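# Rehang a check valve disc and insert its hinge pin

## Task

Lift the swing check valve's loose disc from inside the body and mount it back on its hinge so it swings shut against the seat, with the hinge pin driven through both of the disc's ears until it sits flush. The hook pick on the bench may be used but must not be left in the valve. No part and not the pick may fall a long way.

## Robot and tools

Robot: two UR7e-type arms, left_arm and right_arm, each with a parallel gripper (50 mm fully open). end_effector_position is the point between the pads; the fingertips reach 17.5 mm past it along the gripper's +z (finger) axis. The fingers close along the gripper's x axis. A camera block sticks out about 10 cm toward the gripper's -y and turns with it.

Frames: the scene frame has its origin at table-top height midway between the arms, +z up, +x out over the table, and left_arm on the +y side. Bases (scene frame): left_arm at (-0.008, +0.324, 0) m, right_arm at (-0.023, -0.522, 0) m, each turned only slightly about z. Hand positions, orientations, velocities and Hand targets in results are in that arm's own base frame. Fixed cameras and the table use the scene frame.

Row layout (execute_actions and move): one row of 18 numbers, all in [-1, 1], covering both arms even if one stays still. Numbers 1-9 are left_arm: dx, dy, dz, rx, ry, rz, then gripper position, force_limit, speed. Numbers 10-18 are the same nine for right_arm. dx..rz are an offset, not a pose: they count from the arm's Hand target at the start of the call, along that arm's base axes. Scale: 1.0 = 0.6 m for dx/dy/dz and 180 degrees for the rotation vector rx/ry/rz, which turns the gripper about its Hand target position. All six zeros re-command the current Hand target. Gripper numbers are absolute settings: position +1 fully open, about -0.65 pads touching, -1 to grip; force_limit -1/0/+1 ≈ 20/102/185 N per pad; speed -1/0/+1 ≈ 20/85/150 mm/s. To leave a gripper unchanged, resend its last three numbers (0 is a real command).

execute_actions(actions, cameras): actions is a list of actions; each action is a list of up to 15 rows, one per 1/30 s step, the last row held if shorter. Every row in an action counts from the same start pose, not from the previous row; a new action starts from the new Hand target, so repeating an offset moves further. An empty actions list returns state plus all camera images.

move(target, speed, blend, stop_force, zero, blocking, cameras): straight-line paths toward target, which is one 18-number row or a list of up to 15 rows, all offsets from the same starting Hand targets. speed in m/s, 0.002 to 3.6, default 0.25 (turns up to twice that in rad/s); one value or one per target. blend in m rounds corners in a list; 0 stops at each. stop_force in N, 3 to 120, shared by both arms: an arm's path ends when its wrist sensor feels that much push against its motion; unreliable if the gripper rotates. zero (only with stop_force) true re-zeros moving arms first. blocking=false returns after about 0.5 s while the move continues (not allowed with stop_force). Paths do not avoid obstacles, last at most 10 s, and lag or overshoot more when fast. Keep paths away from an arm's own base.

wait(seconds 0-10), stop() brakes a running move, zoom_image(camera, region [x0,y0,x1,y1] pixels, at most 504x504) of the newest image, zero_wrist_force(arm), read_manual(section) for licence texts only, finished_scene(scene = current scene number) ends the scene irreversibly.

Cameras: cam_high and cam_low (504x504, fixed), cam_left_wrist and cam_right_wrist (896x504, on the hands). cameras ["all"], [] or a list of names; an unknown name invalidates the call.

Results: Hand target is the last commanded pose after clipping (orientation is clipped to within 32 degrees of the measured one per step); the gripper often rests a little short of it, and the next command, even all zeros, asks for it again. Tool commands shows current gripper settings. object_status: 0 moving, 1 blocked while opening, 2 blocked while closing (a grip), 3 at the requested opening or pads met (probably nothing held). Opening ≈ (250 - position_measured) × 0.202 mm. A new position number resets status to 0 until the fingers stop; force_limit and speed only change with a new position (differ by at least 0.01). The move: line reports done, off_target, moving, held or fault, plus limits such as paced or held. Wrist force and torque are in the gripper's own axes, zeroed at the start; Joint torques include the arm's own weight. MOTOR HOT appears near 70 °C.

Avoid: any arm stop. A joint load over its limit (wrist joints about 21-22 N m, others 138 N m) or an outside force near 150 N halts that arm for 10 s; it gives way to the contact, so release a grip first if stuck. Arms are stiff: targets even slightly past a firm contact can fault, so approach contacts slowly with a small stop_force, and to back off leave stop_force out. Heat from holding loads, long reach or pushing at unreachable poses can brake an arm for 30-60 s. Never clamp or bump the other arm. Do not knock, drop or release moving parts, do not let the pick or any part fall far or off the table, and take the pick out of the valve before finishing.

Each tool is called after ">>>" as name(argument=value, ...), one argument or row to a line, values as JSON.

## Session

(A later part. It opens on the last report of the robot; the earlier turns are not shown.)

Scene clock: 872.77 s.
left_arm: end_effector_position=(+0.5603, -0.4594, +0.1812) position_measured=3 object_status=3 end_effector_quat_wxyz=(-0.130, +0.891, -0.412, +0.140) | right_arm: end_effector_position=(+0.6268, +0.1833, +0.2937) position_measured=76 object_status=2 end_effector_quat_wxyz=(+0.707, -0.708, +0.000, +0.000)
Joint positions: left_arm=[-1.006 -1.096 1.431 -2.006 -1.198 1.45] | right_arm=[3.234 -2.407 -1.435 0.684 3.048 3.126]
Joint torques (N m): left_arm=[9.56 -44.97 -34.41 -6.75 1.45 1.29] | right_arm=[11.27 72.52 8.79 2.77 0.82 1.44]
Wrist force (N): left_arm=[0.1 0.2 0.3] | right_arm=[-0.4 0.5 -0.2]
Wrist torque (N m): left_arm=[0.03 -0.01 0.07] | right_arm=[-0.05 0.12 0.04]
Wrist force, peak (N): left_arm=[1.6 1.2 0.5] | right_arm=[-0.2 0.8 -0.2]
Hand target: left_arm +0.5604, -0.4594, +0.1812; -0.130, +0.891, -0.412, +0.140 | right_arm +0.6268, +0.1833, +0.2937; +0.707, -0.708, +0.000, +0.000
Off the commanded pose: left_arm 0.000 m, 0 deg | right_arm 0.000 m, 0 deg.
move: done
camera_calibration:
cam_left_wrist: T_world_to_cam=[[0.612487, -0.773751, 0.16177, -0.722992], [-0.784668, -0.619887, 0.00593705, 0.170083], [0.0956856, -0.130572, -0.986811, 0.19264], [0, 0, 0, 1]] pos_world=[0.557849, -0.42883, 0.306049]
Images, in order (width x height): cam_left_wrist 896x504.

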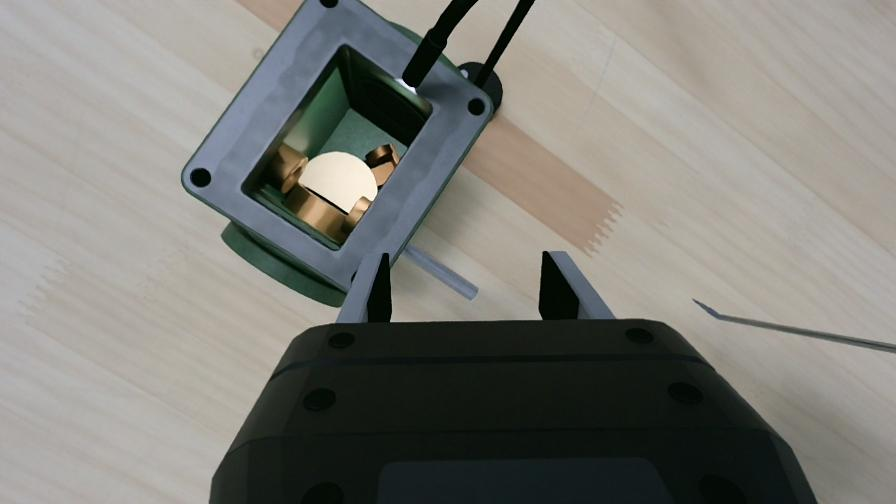

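>>> move(
  target=[0.02, 0.175, -0.03, 0, 0, 0, 1, 1, 1, 0, 0, 0, 0, 0, 0, -1, 0, -0.7],
  speed=0.2,
  cameras=["cam_left_wrist"],
)

>>> zoom_image(
  camera="cam_left_wrist",
  region=[440, 120, 580, 260],
)

Scene clock: 1002.60 s.
left_arm: end_effector_position=(+0.5724, -0.3544, +0.1632) position_measured=3 object_status=3 end_effector_quat_wxyz=(-0.130, +0.891, -0.412, +0.140) | right_arm: end_effector_position=(+0.6268, +0.1833, +0.2937) position_measured=76 object_status=2 end_effector_quat_wxyz=(+0.707, -0.708, +0.000, +0.000)
Joint positions: left_arm=[-0.894 -1.213 1.665 -2.165 -1.212 1.57] | right_arm=[3.234 -2.407 -1.435 0.684 3.048 3.126]
Joint torques (N m): left_arm=[-2.89 -41 -29.72 -1.49 2.82 -0.64] | right_arm=[11.01 72.84 9.16 2.93 0.72 1.25]
Wrist force (N): left_arm=[0.0 -0.1 0.3] | right_arm=[-0.2 0.4 -0.2]
Wrist torque (N m): left_arm=[-0.03 -0.01 -0.02] | right_arm=[-0.05 0.08 0.04]
Wrist force, peak (N): left_arm=[1.7 2.3 -0.8] | right_arm=[-0.1 0.7 -0.3]
Hand target: left_arm +0.5724, -0.3544, +0.1632; -0.130, +0.891, -0.412, +0.140 | right_arm +0.6268, +0.1833, +0.2937; +0.707, -0.708, +0.000, +0.000
Off the commanded pose: left_arm 0.000 m, 0 deg | right_arm 0.000 m, 0 deg.
move: done
camera_calibration:
cam_left_wrist: T_world_to_cam=[[0.612531, -0.773655, 0.16206, -0.646343], [-0.784622, -0.619945, 0.006058, 0.244691], [0.0957813, -0.130866, -0.986762, 0.187365], [0, 0, 0, 1]] pos_world=[0.569949, -0.323831, 0.288149]
Images, in order (width x height): cam_left_wrist 896x504.

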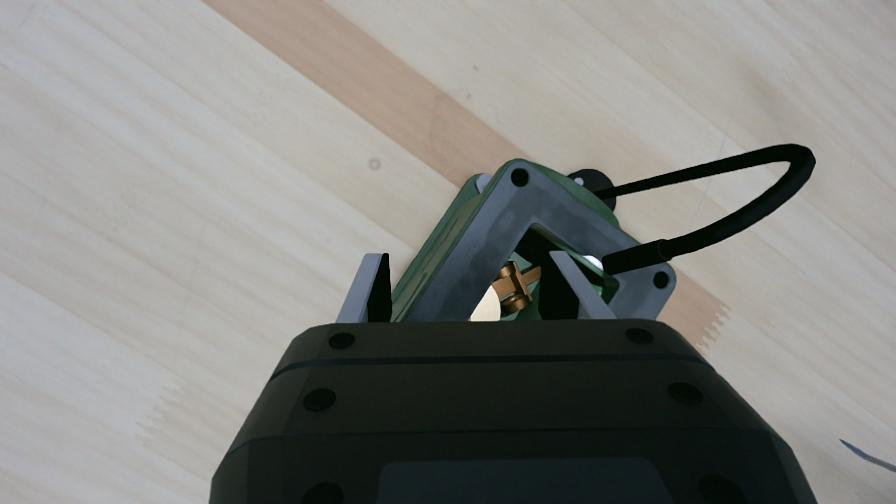

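Scaled by 3.600 from the camera's 896x504 image, which has a finer 1280x720 frame.

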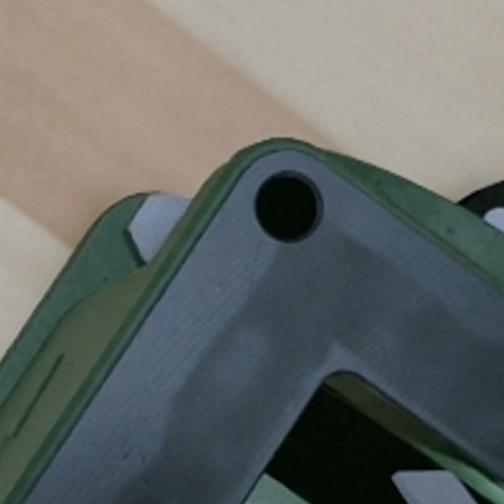

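>>> zoom_image(
  camera="cam_left_wrist",
  region=[460, 240, 560, 330],
)

Scaled by 5.040 from the camera's 896x504 image, which has a finer 1280x720 frame.

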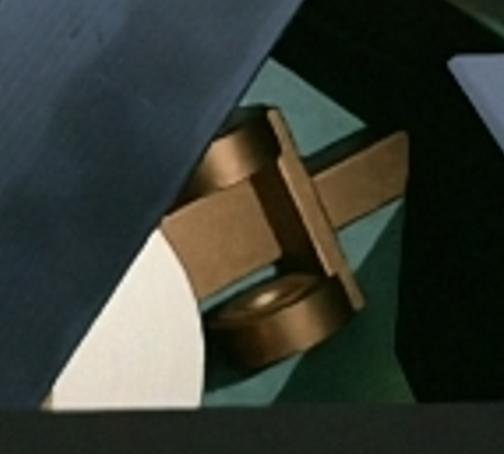

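>>> move(
  target=[
    [0.0317, 0.09, 0.18, 0.0106, -0.1079, -0.7052, 1, 1, 1, 0, 0, 0, 0, 0, 0, -1, 0, -0.7],
    [0.0317, 0.09, 0.085, 0.0106, -0.1079, -0.7052, 1, 1, 1, 0, 0, 0, 0, 0, 0, -1, 0, -0.7],
  ],
  speed=0.3,
  cameras=["cam_left_wrist"],
)

Scene clock: 1303.47 s.
left_arm: end_effector_position=(+0.5914, -0.3004, +0.2143) position_measured=3 object_status=3 end_effector_quat_wxyz=(+0.000, +0.000, +0.956, -0.293) | right_arm: end_effector_position=(+0.6268, +0.1833, +0.2937) position_measured=76 object_status=2 end_effector_quat_wxyz=(+0.707, -0.708, +0.000, +0.000)
Joint positions: left_arm=[-0.477 -1.223 1.651 -2.298 -2.091 4.156] | right_arm=[3.234 -2.407 -1.435 0.684 3.048 3.126]
Joint torques (N m): left_arm=[-9.67 -40.26 -26.93 -4.82 -0.45 -0.02] | right_arm=[10.9 72.66 7.85 2.88 0.76 1.3]
Wrist force (N): left_arm=[0.2 0.4 0.3] | right_arm=[-0.4 0.5 -0.1]
Wrist torque (N m): left_arm=[0.07 -0.01 0.07] | right_arm=[-0.05 0.10 0.03]
Wrist force, peak (N): left_arm=[0.1 2.7 3.1] | right_arm=[-0.4 0.8 -0.2]
Hand target: left_arm +0.5914, -0.3004, +0.2142; +0.000, +0.000, +0.956, -0.293 | right_arm +0.6268, +0.1833, +0.2937; +0.707, -0.708, +0.000, +0.000
Off the commanded pose: left_arm 0.000 m, 0 deg | right_arm 0.000 m, 0 deg.
move: done
camera_calibration:
cam_left_wrist: T_world_to_cam=[[-0.999767, 0.0129097, 0.0173229, 0.596451], [0.00866234, 0.97409, -0.225994, 0.352226], [-0.0197916, -0.225791, -0.973975, 0.280006], [0, 0, 0, 1]] pos_world=[0.598802, -0.287577, 0.341988]
Images, in order (width x height): cam_left_wrist 896x504.

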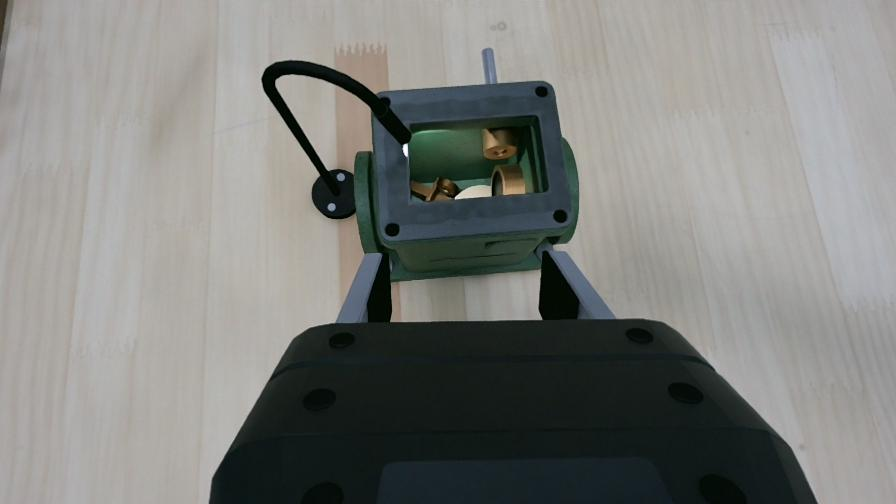

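>>> zoom_image(
  camera="cam_left_wrist",
  region=[370, 80, 590, 250],
)

Scaled by 2.291 from the camera's 896x504 image, which has a finer 1280x720 frame.

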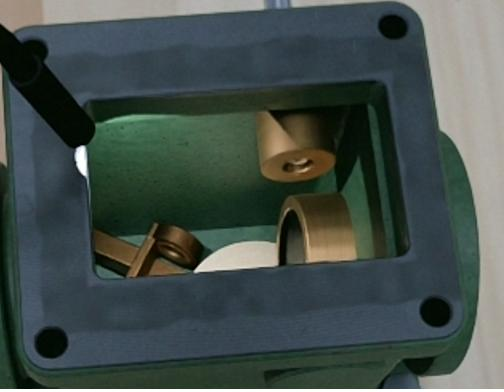

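>>> zoom_image(
  camera="cam_left_wrist",
  region=[400, 165, 500, 215],
)

>>> zoom_image(
  camera="cam_left_wrist",
  region=[470, 120, 550, 200],
)

Scaled by 5.040 from the camera's 896x504 image, which has a finer 1280x720 frame.

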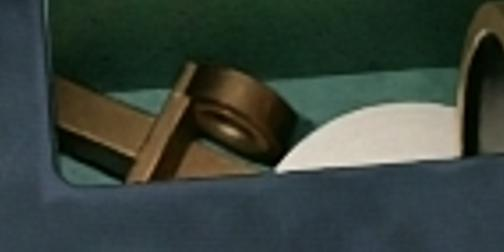

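Scaled by 6.300 from the camera's 896x504 image, which has a finer 1280x720 frame.

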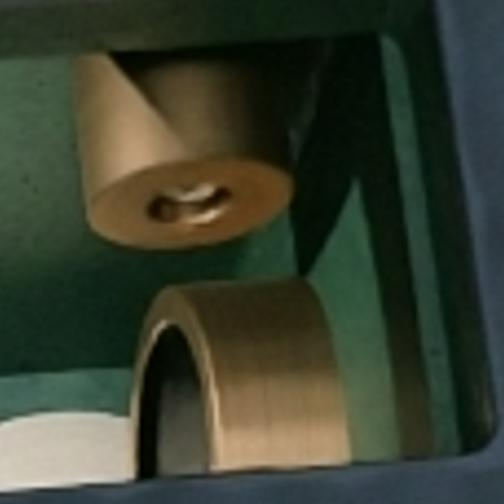

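>>> zoom_image(
  camera="cam_left_wrist",
  region=[404, 172, 464, 208],
)

Scaled by 8.400 from the camera's 896x504 image, which has a finer 1280x720 frame.

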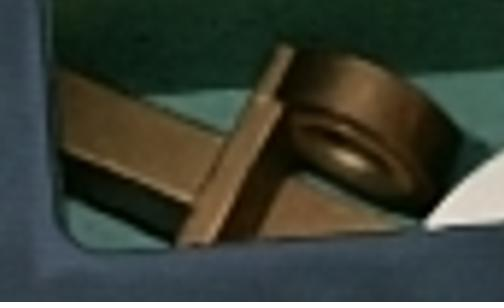

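>>> move(
  target=[
    [0, 0, 0, 0, 0, 0, 1, 1, 1, 0, 0, 0.12, 0, 0, 0, -1, 0, -0.7],
    [0, 0, 0, 0, 0, 0, 1, 1, 1, -0.0432, 0.338, 0.1105, 0, 0, -0.2806, -1, 0, -0.7],
  ],
  speed=0.2,
  cameras=["cam_left_wrist", "cam_high", "cam_low"],
)

Scene clock: 1398.53 s.
left_arm: end_effector_position=(+0.5914, -0.3004, +0.2142) position_measured=3 object_status=3 end_effector_quat_wxyz=(+0.000, +0.000, +0.956, -0.293) | right_arm: end_effector_position=(+0.6009, +0.3861, +0.3600) position_measured=76 object_status=2 end_effector_quat_wxyz=(+0.639, -0.640, +0.302, -0.302)
Joint positions: left_arm=[-0.477 -1.223 1.651 -2.299 -2.091 4.156] | right_arm=[3.942 -1.992 -1.981 0.83 1.459 3.142]
Joint torques (N m): left_arm=[-9.24 -37.02 -23.63 -7.28 -2.35 1.2] | right_arm=[3.6 46.9 22.7 -0.66 -1.05 1.79]
Wrist force (N): left_arm=[0.0 0.6 0.2] | right_arm=[-0.1 0.4 0.0]
Wrist torque (N m): left_arm=[0.09 0.01 0.06] | right_arm=[-0.06 0.04 0.04]
Wrist force, peak (N): left_arm=[0.1 0.8 0.7] | right_arm=[0.0 3.6 0.0]
Hand target: left_arm +0.5914, -0.3004, +0.2142; +0.000, +0.000, +0.956, -0.293 | right_arm +0.6009, +0.3861, +0.3600; +0.639, -0.640, +0.302, -0.302
Off the commanded pose: left_arm 0.000 m, 0 deg | right_arm 0.000 m, 0 deg.
move: done
camera_calibration:
cam_left_wrist: T_world_to_cam=[[-0.999766, 0.013007, 0.0173, 0.596488], [0.00876231, 0.974089, -0.225995, 0.352144], [-0.0197912, -0.225791, -0.973975, 0.279909], [0, 0, 0, 1]] pos_world=[0.598802, -0.287577, 0.341888]
Images, in order (width x height): cam_high 504x504, cam_low 504x504, cam_left_wrist 896x504.

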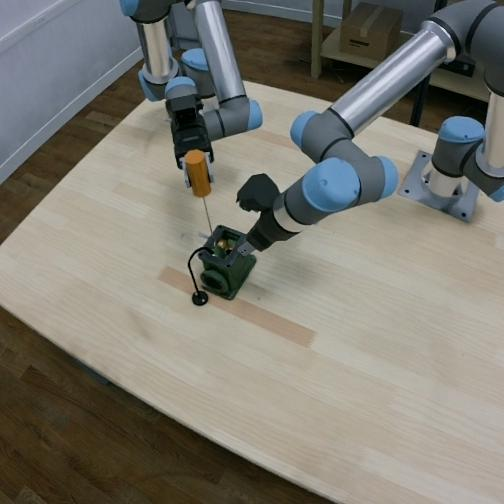

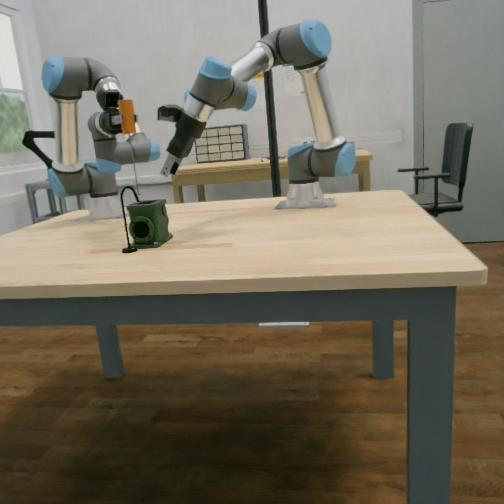

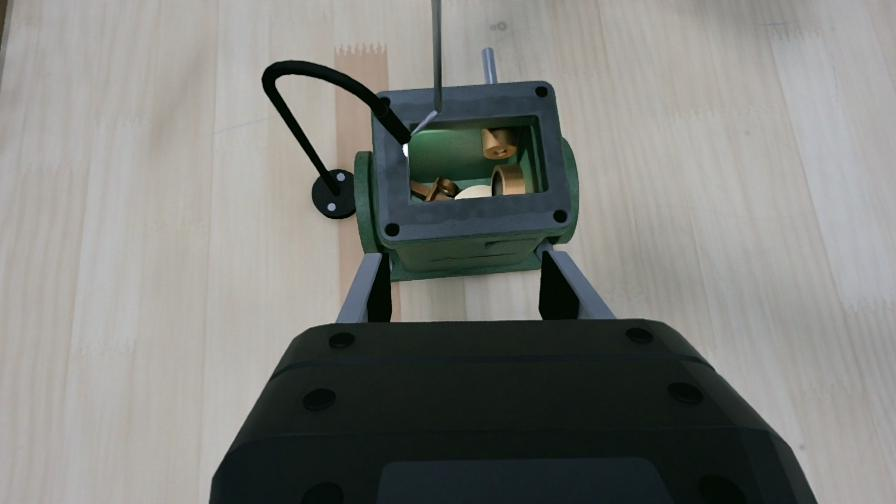

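>>> zoom_image(
  camera="cam_left_wrist",
  region=[390, 80, 470, 150],
)

Scaled by 6.300 from the camera's 896x504 image, which has a finer 1280x720 frame.

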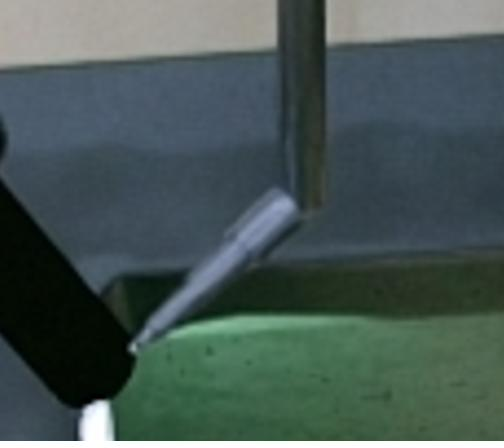

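>>> move(
  target=[0, -0.04, 0, 0, 0, 0, 1, 1, 1, 0, 0, 0, 0, 0, 0, -1, 0, -0.7],
  speed=0.1,
  cameras=["cam_left_wrist"],
)

>>> zoom_image(
  camera="cam_left_wrist",
  region=[380, 60, 540, 180],
)

Scene clock: 1513.63 s.
left_arm: end_effector_position=(+0.5915, -0.3246, +0.2142) position_measured=3 object_status=3 end_effector_quat_wxyz=(+0.000, +0.000, +0.956, -0.293) end_effector_velocity=(+0.001, +0.002, +0.001) end_effector_angular_velocity=(+0.000, -0.004, -0.002) | right_arm: end_effector_position=(+0.6009, +0.3861, +0.3600) position_measured=76 object_status=2 end_effector_quat_wxyz=(+0.639, -0.640, +0.302, -0.302)
Joint positions: left_arm=[-0.512 -1.206 1.631 -2.316 -2.08 4.117] | right_arm=[3.942 -1.992 -1.981 0.83 1.459 3.142]
Joint velocities: left_arm=[0.003 -0.002 0.001 0.001 0 0.006] | right_arm=[within noise]
Joint torques (N m): left_arm=[8.92 -48.99 -22.81 -2.96 -2.09 1.44] | right_arm=[10.41 50.2 8.5 -0.54 0.66 -1]
Wrist force (N): left_arm=[0.1 0.5 0.1] | right_arm=[-0.4 0.4 0.1]
Wrist torque (N m): left_arm=[0.08 0.01 0.15] | right_arm=[-0.08 0.09 0.05]
Wrist force, peak (N): left_arm=[0.0 1.6 -0.1] | right_arm=[-0.3 0.7 0.0]
Hand target: left_arm +0.5914, -0.3244, +0.2142; +0.000, +0.000, +0.956, -0.293 | right_arm +0.6009, +0.3861, +0.3600; +0.639, -0.640, +0.302, -0.302
Off the commanded pose: left_arm 0.000 m, 0 deg | right_arm 0.000 m, 0 deg.
move: done
camera_calibration:
cam_left_wrist: T_world_to_cam=[[-0.999771, 0.0130357, 0.0169851, 0.596921], [0.0088614, 0.974088, -0.225994, 0.375582], [-0.019491, -0.225792, -0.973981, 0.274386], [0, 0, 0, 1]] pos_world=[0.598804, -0.311677, 0.341988]
Images, in order (width x height): cam_left_wrist 896x504.

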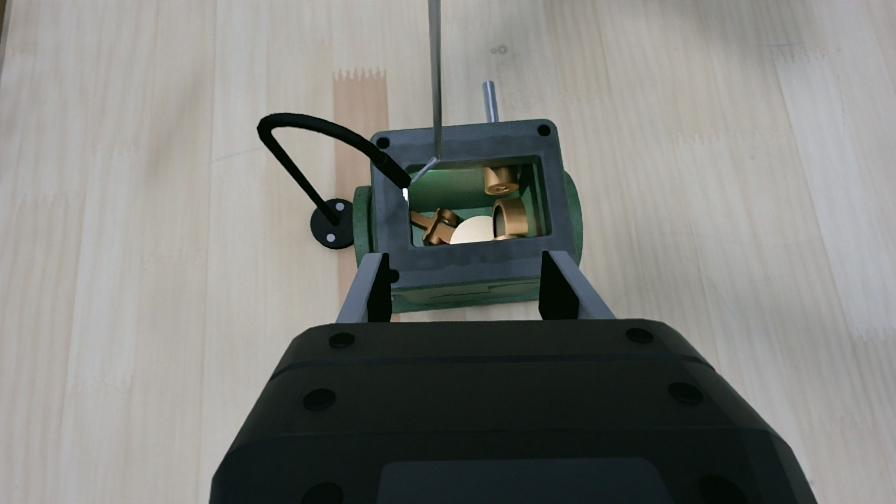

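Scaled by 3.150 from the camera's 896x504 image, which has a finer 1280x720 frame.

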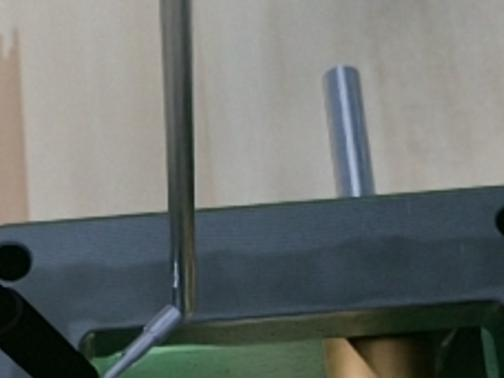

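>>> execute_actions(
  actions=[],
  cameras=["cam_left_wrist"],
)

>>> zoom_image(
  camera="cam_left_wrist",
  region=[300, 40, 600, 340],
)

Scene clock: 1575.47 s.
left_arm: end_effector_position=(+0.5914, -0.3244, +0.2142) position_measured=3 object_status=3 end_effector_quat_wxyz=(+0.000, +0.000, +0.956, -0.293) | right_arm: end_effector_position=(+0.6009, +0.3861, +0.3600) position_measured=76 object_status=2 end_effector_quat_wxyz=(+0.639, -0.640, +0.302, -0.302)
Joint positions: left_arm=[-0.512 -1.206 1.631 -2.315 -2.08 4.117] | right_arm=[3.942 -1.992 -1.981 0.83 1.459 3.142]
Joint velocities: within noise
Joint torques (N m): left_arm=[10.79 -50.98 -23.74 -1.12 -2.88 1.3] | right_arm=[5.93 50.64 9.71 -0.62 0.51 -1.33]
Wrist force (N): left_arm=[0.2 0.5 0.3] | right_arm=[-0.2 0.7 -0.1]
Wrist torque (N m): left_arm=[0.07 -0.01 0.15] | right_arm=[-0.04 0.07 0.05]
Wrist force, peak (N): left_arm=[0.3 0.8 0.7] | right_arm=[-0.2 0.7 -0.1]
Hand target: left_arm +0.5914, -0.3244, +0.2142; +0.000, +0.000, +0.956, -0.293 | right_arm +0.6009, +0.3861, +0.3600; +0.639, -0.640, +0.302, -0.302
Tool commands: left_gripper/position=+1.0 left_gripper/force_limit=+1.0 left_gripper/speed=+1.0 right_gripper/position=-1.0 right_gripper/force_limit=+0.0 right_gripper/speed=-0.7
Off the commanded pose: left_arm 0.000 m, 0 deg | right_arm 0.000 m, 0 deg.
camera_calibration:
cam_left_wrist: T_world_to_cam=[[-0.999766, 0.013007, 0.0173, 0.5968], [0.00876231, 0.974089, -0.225995, 0.375522], [-0.0197912, -0.225791, -0.973975, 0.27449], [0, 0, 0, 1]] pos_world=[0.598802, -0.311577, 0.341888]
Images, in order (width x height): cam_left_wrist 896x504.

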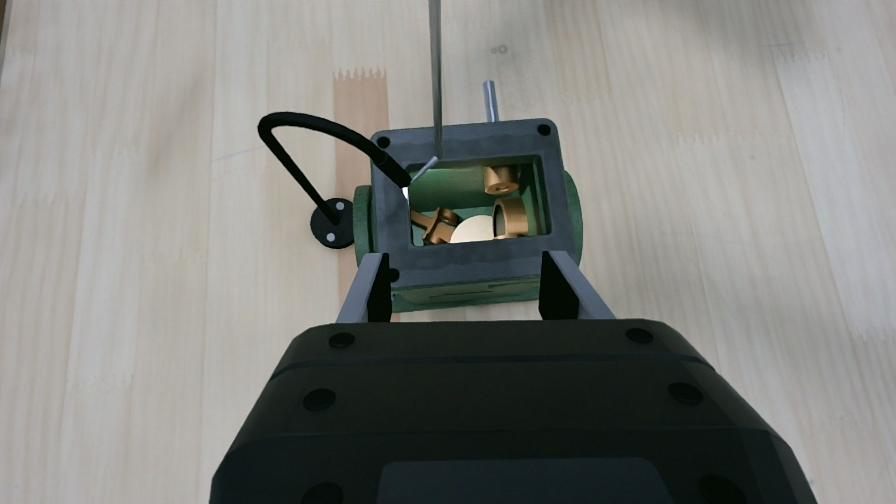

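Scaled by 1.680 from the camera's 896x504 image, which has a finer 1280x720 frame.

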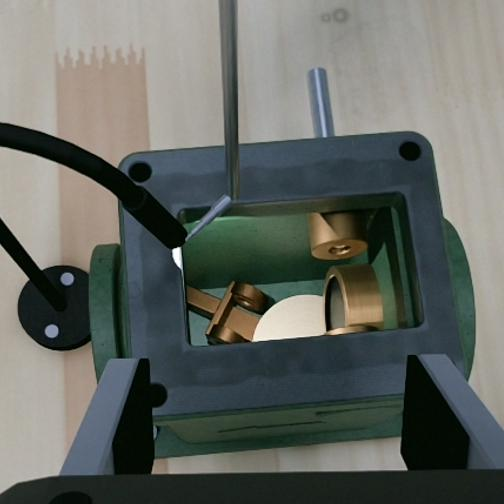

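>>> zoom_image(
  camera="cam_left_wrist",
  region=[395, 150, 555, 270],
)

Scaled by 3.150 from the camera's 896x504 image, which has a finer 1280x720 frame.

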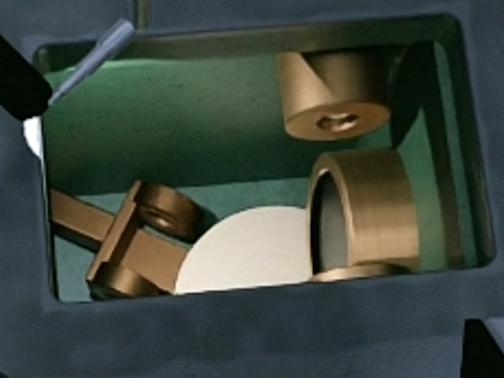

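>>> move(
  target=[
    [0,0,0,0,0,0,1,1,1,-0.0209,-0.0047,0,0,0,0,-1,0,-0.7],
    [0,0,0,0,0,0,1,1,1,-0.0209,-0.0047,-0.09,0,0,0,-1,0,-0.7],
  ],
  speed=0.04,
  stop_force=8,
  cameras=["cam_left_wrist"],
)

>>> zoom_image(
  camera="cam_left_wrist",
  region=[375, 130, 575, 280],
)

Scene clock: 1793.57 s.
left_arm: end_effector_position=(+0.5914, -0.3244, +0.2142) position_measured=3 object_status=3 end_effector_quat_wxyz=(+0.000, +0.000, +0.956, -0.293) | right_arm: end_effector_position=(+0.5883, +0.3833, +0.3060) position_measured=76 object_status=2 end_effector_quat_wxyz=(+0.639, -0.640, +0.302, -0.302)
Joint positions: left_arm=[-0.512 -1.206 1.631 -2.315 -2.08 4.117] | right_arm=[3.958 -2.082 -2.044 0.982 1.442 3.142]
Joint torques (N m): left_arm=[9.66 -50.05 -23.99 -1.2 -3.01 1.2] | right_arm=[-9.6 53.9 30.87 -0.56 0.54 0.81]
Wrist force (N): left_arm=[0.1 0.4 0.4] | right_arm=[0.0 0.4 -0.1]
Wrist torque (N m): left_arm=[0.06 0.00 0.15] | right_arm=[-0.08 0.04 0.05]
Wrist force, peak (N): left_arm=[0.4 0.9 0.7] | right_arm=[-0.2 1.2 0.1]
Hand target: left_arm +0.5914, -0.3244, +0.2142; +0.000, +0.000, +0.956, -0.293 | right_arm +0.5883, +0.3833, +0.3060; +0.639, -0.640, +0.302, -0.302
Off the commanded pose: left_arm 0.000 m, 0 deg | right_arm 0.000 m, 0 deg.
move: done
camera_calibration:
cam_left_wrist: T_world_to_cam=[[-0.999766, 0.013007, 0.0173, 0.5968], [0.00876231, 0.974089, -0.225995, 0.375522], [-0.0197912, -0.225791, -0.973975, 0.27449], [0, 0, 0, 1]] pos_world=[0.598802, -0.311577, 0.341888]
Images, in order (width x height): cam_left_wrist 896x504.

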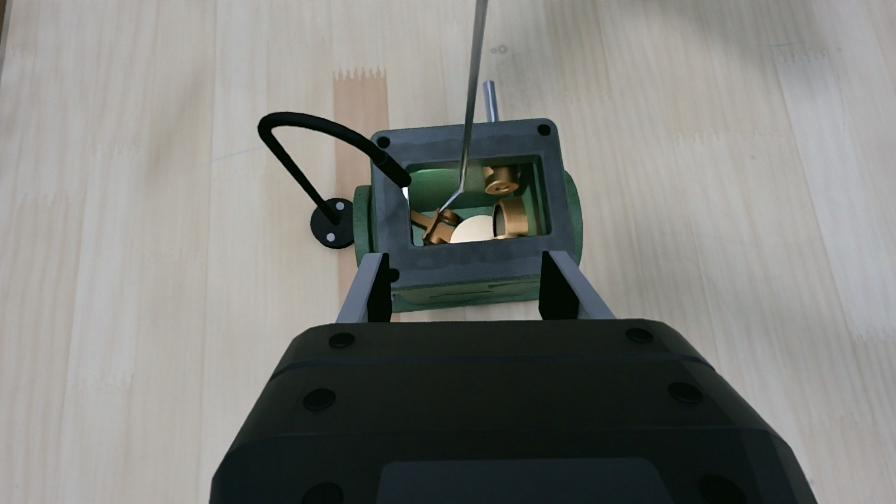

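Scaled by 2.520 from the camera's 896x504 image, which has a finer 1280x720 frame.

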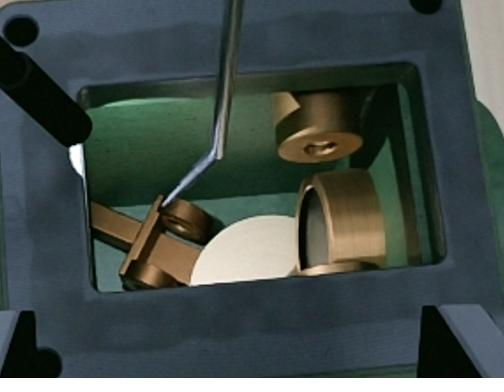

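>>> move(
  target=[
    [0,0,0,0,0,0,1,1,1,0.0063,-0.0040,-0.0867,0,0,0,-1,0,-0.7],
  ],
  speed=0.04,
  stop_force=8,
)

>>> move(
  target=[
    [0,0,0,0,0,0,1,1,1,0,0,0,0,0,-0.1278,-1,0,-0.7],
  ],
  speed=0.08,
  cameras=["cam_left_wrist"],
)

>>> zoom_image(
  camera="cam_left_wrist",
  region=[400, 160, 540, 265],
)

Scene clock: 1821.33 s.
left_arm: end_effector_position=(+0.5914, -0.3244, +0.2142) position_measured=3 object_status=3 end_effector_quat_wxyz=(+0.000, +0.000, +0.956, -0.293) | right_arm: end_effector_position=(+0.5921, +0.3809, +0.2540) position_measured=76 object_status=2 end_effector_quat_wxyz=(+0.639, -0.640, +0.302, -0.302)
Joint positions: left_arm=[-0.512 -1.206 1.631 -2.315 -2.08 4.117] | right_arm=[3.948 -2.204 -2.044 1.104 1.453 3.142]
Joint torques (N m): left_arm=[9.7 -50.1 -25.39 -1.27 -2.84 1.29] | right_arm=[3.45 56.41 19.68 -0.56 -0.38 -1.42]
Wrist force (N): left_arm=[0.2 0.5 0.4] | right_arm=[-0.3 0.1 0.2]
Wrist torque (N m): left_arm=[0.09 -0.02 0.15] | right_arm=[-0.12 0.08 0.04]
Wrist force, peak (N): left_arm=[0.4 1.0 0.5] | right_arm=[-0.3 1.4 -0.1]
Hand target: left_arm +0.5914, -0.3244, +0.2142; +0.000, +0.000, +0.956, -0.293 | right_arm +0.5921, +0.3809, +0.2539; +0.639, -0.640, +0.302, -0.302
Off the commanded pose: left_arm 0.000 m, 0 deg | right_arm 0.000 m, 0 deg.
move: done

Scene clock: 1824.27 s.
left_arm: end_effector_position=(+0.5914, -0.3244, +0.2142) position_measured=3 object_status=3 end_effector_quat_wxyz=(+0.000, +0.000, +0.956, -0.293) | right_arm: end_effector_position=(+0.5921, +0.3811, +0.2539) position_measured=76 object_status=2 end_effector_quat_wxyz=(+0.566, -0.567, +0.424, -0.423)
Joint positions: left_arm=[-0.512 -1.206 1.631 -2.315 -2.08 4.117] | right_arm=[4.165 -2.221 -2.003 1.08 0.834 3.144]
Joint torques (N m): left_arm=[11.28 -50.62 -25.78 -1.31 -3.06 1.18] | right_arm=[-11.17 53.1 2.86 4.56 -0.56 1.91]
Wrist force (N): left_arm=[0.3 0.7 0.7] | right_arm=[-0.4 0.2 0.0]
Wrist torque (N m): left_arm=[0.12 -0.03 0.15] | right_arm=[-0.10 0.10 0.03]
Wrist force, peak (N): left_arm=[0.3 0.9 0.6] | right_arm=[-1.2 0.4 -0.3]
Hand target: left_arm +0.5914, -0.3244, +0.2142; +0.000, +0.000, +0.956, -0.293 | right_arm +0.5921, +0.3809, +0.2539; +0.566, -0.567, +0.424, -0.423
Off the commanded pose: left_arm 0.000 m, 0 deg | right_arm 0.000 m, 0 deg.
move: done
camera_calibration:
cam_left_wrist: T_world_to_cam=[[-0.999766, 0.013007, 0.0173, 0.5968], [0.00876231, 0.974089, -0.225995, 0.375522], [-0.0197912, -0.225791, -0.973975, 0.27449], [0, 0, 0, 1]] pos_world=[0.598802, -0.311577, 0.341888]
Images, in order (width x height): cam_left_wrist 896x504.

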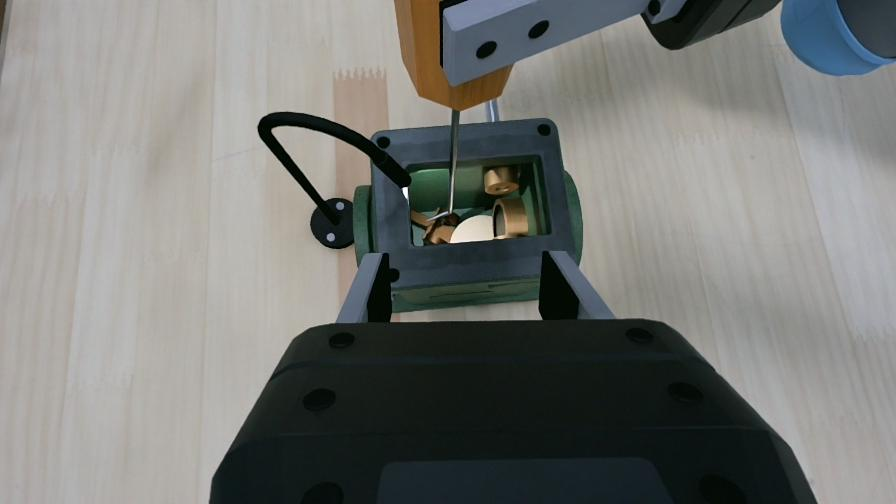

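Scaled by 3.600 from the camera's 896x504 image, which has a finer 1280x720 frame.

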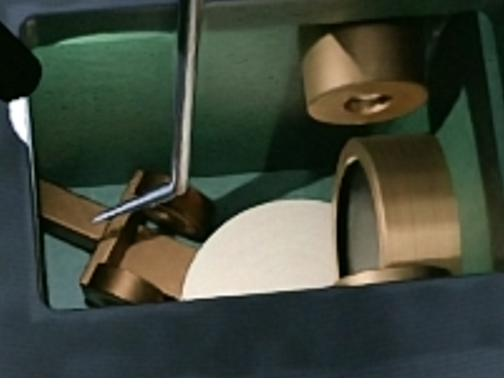

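>>> move(
  target=[
    [0,0,0,0,0,0,1,1,1,-0.00165,0.002,-0.0315,0,0,0,-1,0,-0.7],
  ],
  speed=0.03,
  stop_force=5,
  cameras=["cam_left_wrist"],
)

>>> zoom_image(
  camera="cam_left_wrist",
  region=[400, 160, 540, 265],
)

Scene clock: 1850.87 s.
left_arm: end_effector_position=(+0.5914, -0.3244, +0.2142) position_measured=3 object_status=3 end_effector_quat_wxyz=(+0.000, +0.000, +0.956, -0.293) | right_arm: end_effector_position=(+0.5916, +0.3815, +0.2439) position_measured=76 object_status=2 end_effector_quat_wxyz=(+0.566, -0.567, +0.424, -0.423)
Joint positions: left_arm=[-0.512 -1.206 1.631 -2.315 -2.08 4.117] | right_arm=[4.167 -2.244 -2.002 1.102 0.833 3.144]
Joint torques (N m): left_arm=[10.75 -49.58 -26.08 -1.35 -3.13 1.07] | right_arm=[-11 44.86 0.69 4.91 0.68 0.93]
Wrist force (N): left_arm=[0.1 0.3 0.5] | right_arm=[-1.0 -1.2 -0.5]
Wrist torque (N m): left_arm=[0.04 -0.01 0.14] | right_arm=[-0.17 0.14 0.11]
Wrist force, peak (N): left_arm=[0.2 0.8 0.9] | right_arm=[0.9 -8.3 -0.6]
Hand target: left_arm +0.5914, -0.3244, +0.2142; +0.000, +0.000, +0.956, -0.293 | right_arm +0.5916, +0.3815, +0.2439; +0.566, -0.567, +0.424, -0.423 (not the last commanded pose)
Off the commanded pose: left_arm 0.000 m, 0 deg | right_arm 0.009 m, 0 deg.
move: contact (right_arm)
camera_calibration:
cam_left_wrist: T_world_to_cam=[[-0.999766, 0.013007, 0.0173, 0.5968], [0.00876231, 0.974089, -0.225995, 0.375522], [-0.0197912, -0.225791, -0.973975, 0.27449], [0, 0, 0, 1]] pos_world=[0.598802, -0.311577, 0.341888]
Images, in order (width x height): cam_left_wrist 896x504.

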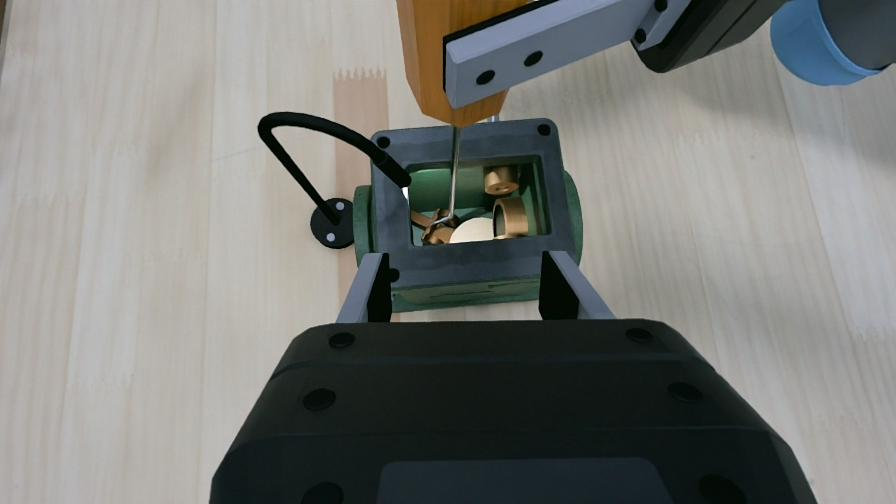

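Scaled by 3.600 from the camera's 896x504 image, which has a finer 1280x720 frame.

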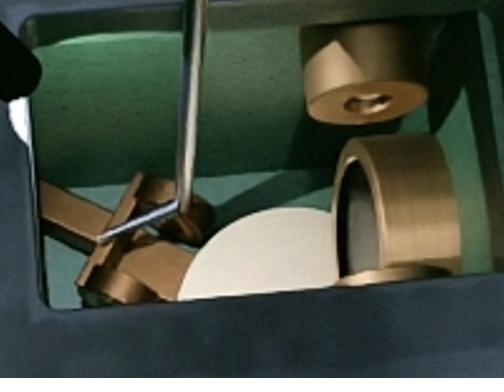

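>>> move(
  target=[
    [0,0,0,0,0,0,1,1,1,0,0,0.006,0,0,0,-1,0,-0.7],
    [0,0,0,0,0,0,1,1,1,-0.002,0.0015,0.006,0,0,0.0333,-1,0,-0.7],
  ],
  speed=0.03,
)

>>> move(
  target=[
    [0,0,0,0,0,0,1,1,1,0,0,-0.0367,0,0,0,-1,0,-0.7],
  ],
  speed=0.02,
  stop_force=4,
  cameras=["cam_left_wrist"],
)

>>> zoom_image(
  camera="cam_left_wrist",
  region=[400, 160, 540, 265],
)

Scene clock: 1872.00 s.
left_arm: end_effector_position=(+0.5914, -0.3244, +0.2142) position_measured=3 object_status=3 end_effector_quat_wxyz=(+0.000, +0.000, +0.956, -0.293) | right_arm: end_effector_position=(+0.5904, +0.3822, +0.2475) position_measured=76 object_status=2 end_effector_quat_wxyz=(+0.587, -0.588, +0.394, -0.393)
Joint positions: left_arm=[-0.512 -1.206 1.631 -2.315 -2.08 4.117] | right_arm=[4.121 -2.223 -2.033 1.113 0.983 3.143]
Joint torques (N m): left_arm=[9.47 -49.55 -27.33 -1.38 -3.03 0.92] | right_arm=[8.71 52.99 11.19 4.42 -0.91 -1.71]
Wrist force (N): left_arm=[0.0 0.4 0.6] | right_arm=[-0.7 0.0 -0.3]
Wrist torque (N m): left_arm=[0.06 0.02 0.16] | right_arm=[-0.15 0.15 0.03]
Wrist force, peak (N): left_arm=[0.4 0.7 0.7] | right_arm=[-1.4 -2.3 -0.5]
Hand target: left_arm +0.5914, -0.3244, +0.2142; +0.000, +0.000, +0.956, -0.293 | right_arm +0.5904, +0.3824, +0.2475; +0.587, -0.588, +0.394, -0.393
Off the commanded pose: left_arm 0.000 m, 0 deg | right_arm 0.000 m, 0 deg.
move: done

Scene clock: 1873.30 s.
left_arm: end_effector_position=(+0.5914, -0.3244, +0.2142) position_measured=3 object_status=3 end_effector_quat_wxyz=(+0.000, +0.000, +0.956, -0.293) | right_arm: end_effector_position=(+0.5903, +0.3823, +0.2440) position_measured=76 object_status=2 end_effector_quat_wxyz=(+0.587, -0.588, +0.394, -0.393)
Joint positions: left_arm=[-0.512 -1.206 1.631 -2.315 -2.08 4.117] | right_arm=[4.121 -2.231 -2.033 1.12 0.983 3.143]
Joint torques (N m): left_arm=[10.14 -48.54 -28.02 -1.3 -3 0.82] | right_arm=[-8.34 46.55 0.67 2.09 -0.59 -1.17]
Wrist force (N): left_arm=[0.1 0.4 0.6] | right_arm=[-0.1 -2.0 -0.5]
Wrist torque (N m): left_arm=[0.05 0.00 0.15] | right_arm=[-0.12 0.17 -0.09]
Wrist force, peak (N): left_arm=[0.3 0.9 0.4] | right_arm=[0.7 -7.4 -1.3]
Hand target: left_arm +0.5914, -0.3244, +0.2142; +0.000, +0.000, +0.956, -0.293 | right_arm +0.5904, +0.3822, +0.2440; +0.587, -0.588, +0.394, -0.393 (not the last commanded pose)
Off the commanded pose: left_arm 0.000 m, 0 deg | right_arm 0.019 m, 0 deg.
move: contact (right_arm)
camera_calibration:
cam_left_wrist: T_world_to_cam=[[-0.999766, 0.013007, 0.0173, 0.5968], [0.00876231, 0.974089, -0.225995, 0.375522], [-0.0197912, -0.225791, -0.973975, 0.27449], [0, 0, 0, 1]] pos_world=[0.598802, -0.311577, 0.341888]
Images, in order (width x height): cam_left_wrist 896x504.

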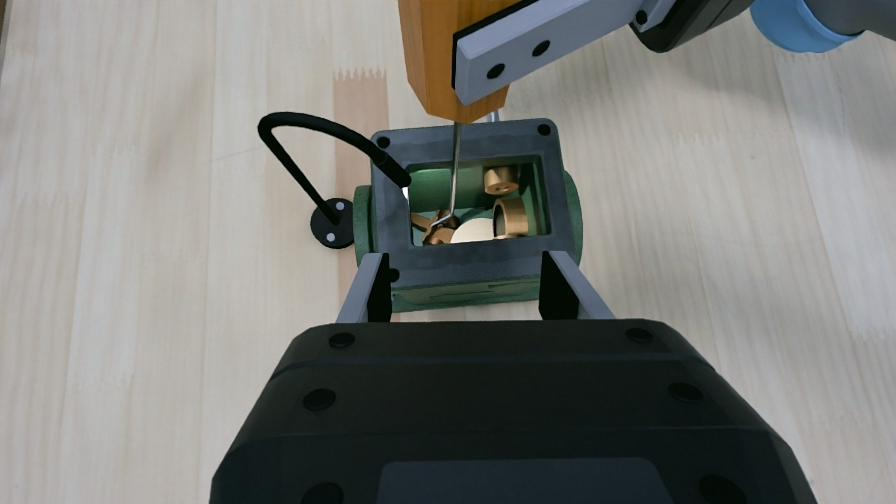

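Scaled by 3.600 from the camera's 896x504 image, which has a finer 1280x720 frame.

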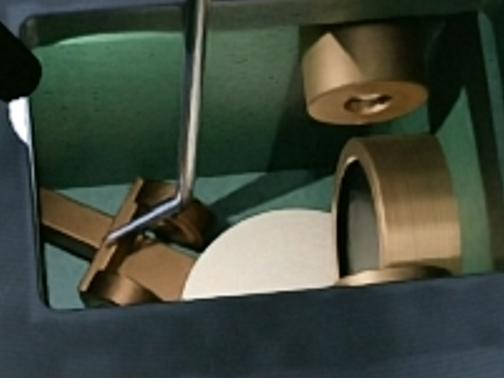

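>>> zoom_image(
  camera="cam_left_wrist",
  region=[405, 200, 475, 250],
)

Scaled by 7.200 from the camera's 896x504 image, which has a finer 1280x720 frame.

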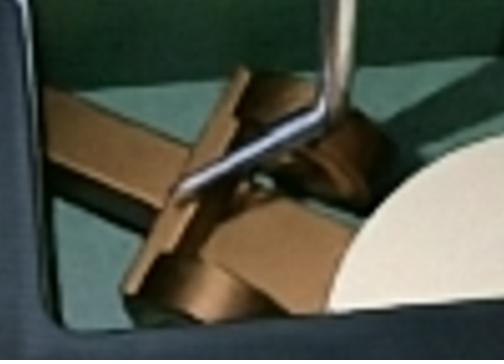

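>>> move(
  target=[
    [0,0,0,0,0,0,1,1,1,0,0,0.006,0,0,0,-1,0,-0.7],
    [0,0,0,0,0,0,1,1,1,0,0.0083,0.006,0,0,-0.011,-1,0,-0.7],
  ],
  speed=0.03,
)

>>> move(
  target=[
    [0,0,0,0,0,0,1,1,1,0,0,-0.0150,0,0,0,-1,0,-0.7],
  ],
  speed=0.02,
  stop_force=4,
  cameras=["cam_left_wrist"],
)

>>> zoom_image(
  camera="cam_left_wrist",
  region=[405, 200, 475, 250],
)

Scene clock: 1958.23 s.
left_arm: end_effector_position=(+0.5914, -0.3244, +0.2142) position_measured=3 object_status=3 end_effector_quat_wxyz=(+0.000, +0.000, +0.956, -0.293) | right_arm: end_effector_position=(+0.5903, +0.3874, +0.2476) position_measured=76 object_status=2 end_effector_quat_wxyz=(+0.580, -0.581, +0.404, -0.403)
Joint positions: left_arm=[-0.512 -1.206 1.631 -2.315 -2.08 4.117] | right_arm=[4.144 -2.23 -2.015 1.101 0.925 3.143]
Joint torques (N m): left_arm=[9.73 -49.4 -28.09 -1.53 -2.88 1.02] | right_arm=[-11 50.78 6.27 1.34 0.52 1.51]
Wrist force (N): left_arm=[0.0 0.4 0.1] | right_arm=[-0.7 0.2 0.0]
Wrist torque (N m): left_arm=[0.05 0.02 0.15] | right_arm=[-0.13 0.15 0.04]
Wrist force, peak (N): left_arm=[0.1 1.0 0.6] | right_arm=[0.1 -2.5 -0.5]
Hand target: left_arm +0.5914, -0.3244, +0.2142; +0.000, +0.000, +0.956, -0.293 | right_arm +0.5904, +0.3872, +0.2476; +0.580, -0.581, +0.404, -0.403
Off the commanded pose: left_arm 0.000 m, 0 deg | right_arm 0.000 m, 0 deg.
move: done

Scene clock: 1959.53 s.
left_arm: end_effector_position=(+0.5914, -0.3244, +0.2142) position_measured=3 object_status=3 end_effector_quat_wxyz=(+0.000, +0.000, +0.956, -0.293) | right_arm: end_effector_position=(+0.5903, +0.3872, +0.2422) position_measured=76 object_status=2 end_effector_quat_wxyz=(+0.580, -0.581, +0.404, -0.403)
Joint positions: left_arm=[-0.512 -1.206 1.631 -2.315 -2.08 4.117] | right_arm=[4.144 -2.242 -2.015 1.113 0.925 3.143]
Joint torques (N m): left_arm=[9.83 -48.77 -28.82 -1.45 -2.92 0.88] | right_arm=[-7.65 57.54 -0.13 1.66 0.42 1.29]
Wrist force (N): left_arm=[0.1 0.5 0.3] | right_arm=[-1.2 -2.1 -0.1]
Wrist torque (N m): left_arm=[0.07 -0.01 0.14] | right_arm=[-0.13 0.12 0.15]
Wrist force, peak (N): left_arm=[-0.2 0.8 0.5] | right_arm=[-1.4 -8.1 -1.1]
Hand target: left_arm +0.5914, -0.3244, +0.2142; +0.000, +0.000, +0.956, -0.293 | right_arm +0.5903, +0.3872, +0.2422; +0.580, -0.581, +0.404, -0.403 (not the last commanded pose)
Off the commanded pose: left_arm 0.000 m, 0 deg | right_arm 0.004 m, 0 deg.
move: contact (right_arm)
camera_calibration:
cam_left_wrist: T_world_to_cam=[[-0.999766, 0.013007, 0.0173, 0.5968], [0.00876231, 0.974089, -0.225995, 0.375522], [-0.0197912, -0.225791, -0.973975, 0.27449], [0, 0, 0, 1]] pos_world=[0.598802, -0.311577, 0.341888]
Images, in order (width x height): cam_left_wrist 896x504.

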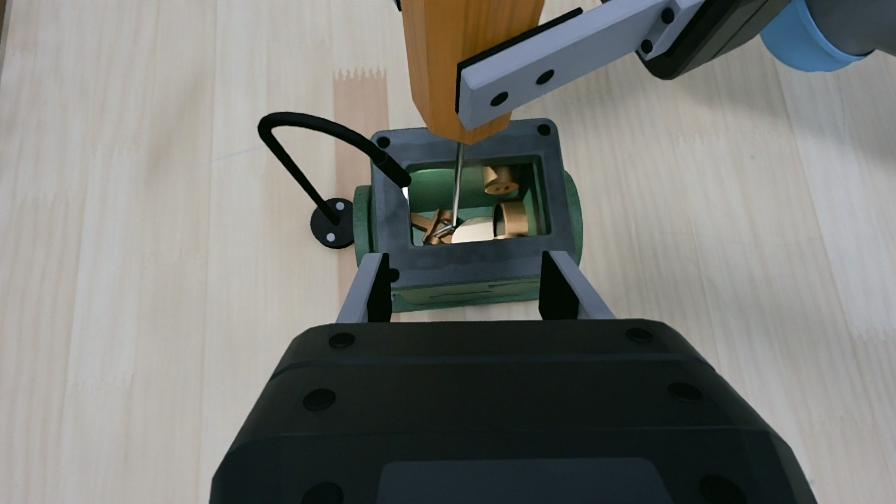

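Scaled by 7.200 from the camera's 896x504 image, which has a finer 1280x720 frame.

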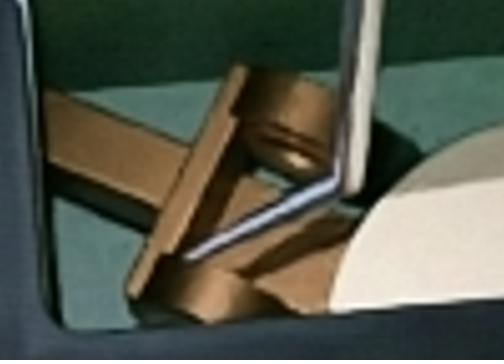

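>>> move(
  target=[
    [0,0,0,0,0,0,1,1,1,0,0,0.005,0,0,0,-1,0,-0.7],
    [0,0,0,0,0,0,1,1,1,0.002,0.0003,0.005,0,0,-0.0194,-1,0,-0.7],
  ],
  speed=0.03,
)

>>> move(
  target=[
    [0,0,0,0,0,0,1,1,1,0,0,-0.0183,0,0,0,-1,0,-0.7],
  ],
  speed=0.02,
  stop_force=4,
  cameras=["cam_left_wrist"],
)

>>> zoom_image(
  camera="cam_left_wrist",
  region=[405, 200, 475, 250],
)

Scene clock: 1976.87 s.
left_arm: end_effector_position=(+0.5914, -0.3244, +0.2142) position_measured=3 object_status=3 end_effector_quat_wxyz=(+0.000, +0.000, +0.956, -0.293) | right_arm: end_effector_position=(+0.5915, +0.3875, +0.2452) position_measured=76 object_status=2 end_effector_quat_wxyz=(+0.568, -0.569, +0.421, -0.420)
Joint positions: left_arm=[-0.512 -1.206 1.631 -2.315 -2.08 4.117] | right_arm=[4.17 -2.244 -1.994 1.093 0.839 3.144]
Joint torques (N m): left_arm=[9.33 -49.24 -29.84 -1.36 -2.88 0.81] | right_arm=[-7.84 48.82 12.9 0.62 0.78 2.05]
Wrist force (N): left_arm=[0.0 0.5 0.4] | right_arm=[-0.7 0.1 0.0]
Wrist torque (N m): left_arm=[0.08 0.02 0.15] | right_arm=[-0.12 0.17 0.03]
Wrist force, peak (N): left_arm=[0.5 0.8 0.7] | right_arm=[-1.0 -2.8 -0.1]
Hand target: left_arm +0.5914, -0.3244, +0.2142; +0.000, +0.000, +0.956, -0.293 | right_arm +0.5915, +0.3874, +0.2452; +0.568, -0.569, +0.421, -0.420
Off the commanded pose: left_arm 0.000 m, 0 deg | right_arm 0.000 m, 0 deg.
move: done

Scene clock: 1978.20 s.
left_arm: end_effector_position=(+0.5914, -0.3244, +0.2142) position_measured=3 object_status=3 end_effector_quat_wxyz=(+0.000, +0.000, +0.956, -0.293) | right_arm: end_effector_position=(+0.5915, +0.3873, +0.2389) position_measured=76 object_status=2 end_effector_quat_wxyz=(+0.568, -0.569, +0.421, -0.420)
Joint positions: left_arm=[-0.512 -1.206 1.631 -2.315 -2.08 4.117] | right_arm=[4.17 -2.258 -1.993 1.107 0.839 3.144]
Joint torques (N m): left_arm=[9.85 -49.21 -30.04 -1.4 -2.86 0.77] | right_arm=[-2.4 54.81 0.12 4.01 0.6 1.8]
Wrist force (N): left_arm=[0.3 0.7 0.2] | right_arm=[-1.4 -3.4 0.0]
Wrist torque (N m): left_arm=[0.10 -0.03 0.15] | right_arm=[-0.04 0.21 0.11]
Wrist force, peak (N): left_arm=[0.1 0.9 0.7] | right_arm=[-0.4 -11.1 -0.9]
Hand target: left_arm +0.5914, -0.3244, +0.2142; +0.000, +0.000, +0.956, -0.293 | right_arm +0.5915, +0.3874, +0.2389; +0.568, -0.569, +0.421, -0.420 (not the last commanded pose)
Off the commanded pose: left_arm 0.000 m, 0 deg | right_arm 0.005 m, 0 deg.
move: contact (right_arm)
camera_calibration:
cam_left_wrist: T_world_to_cam=[[-0.999766, 0.013007, 0.0173, 0.5968], [0.00876231, 0.974089, -0.225995, 0.375522], [-0.0197912, -0.225791, -0.973975, 0.27449], [0, 0, 0, 1]] pos_world=[0.598802, -0.311577, 0.341888]
Images, in order (width x height): cam_left_wrist 896x504.

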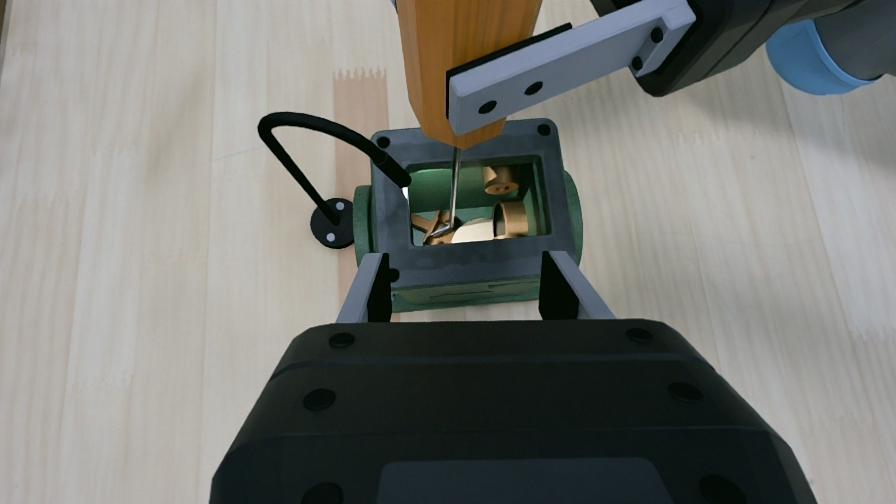

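Scaled by 7.200 from the camera's 896x504 image, which has a finer 1280x720 frame.

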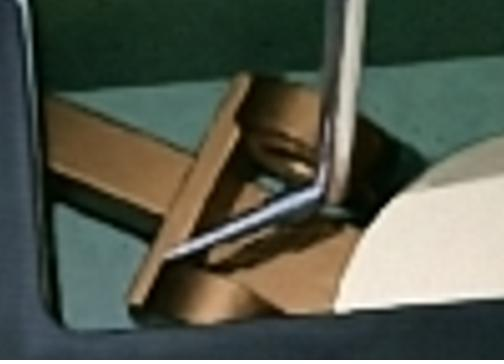

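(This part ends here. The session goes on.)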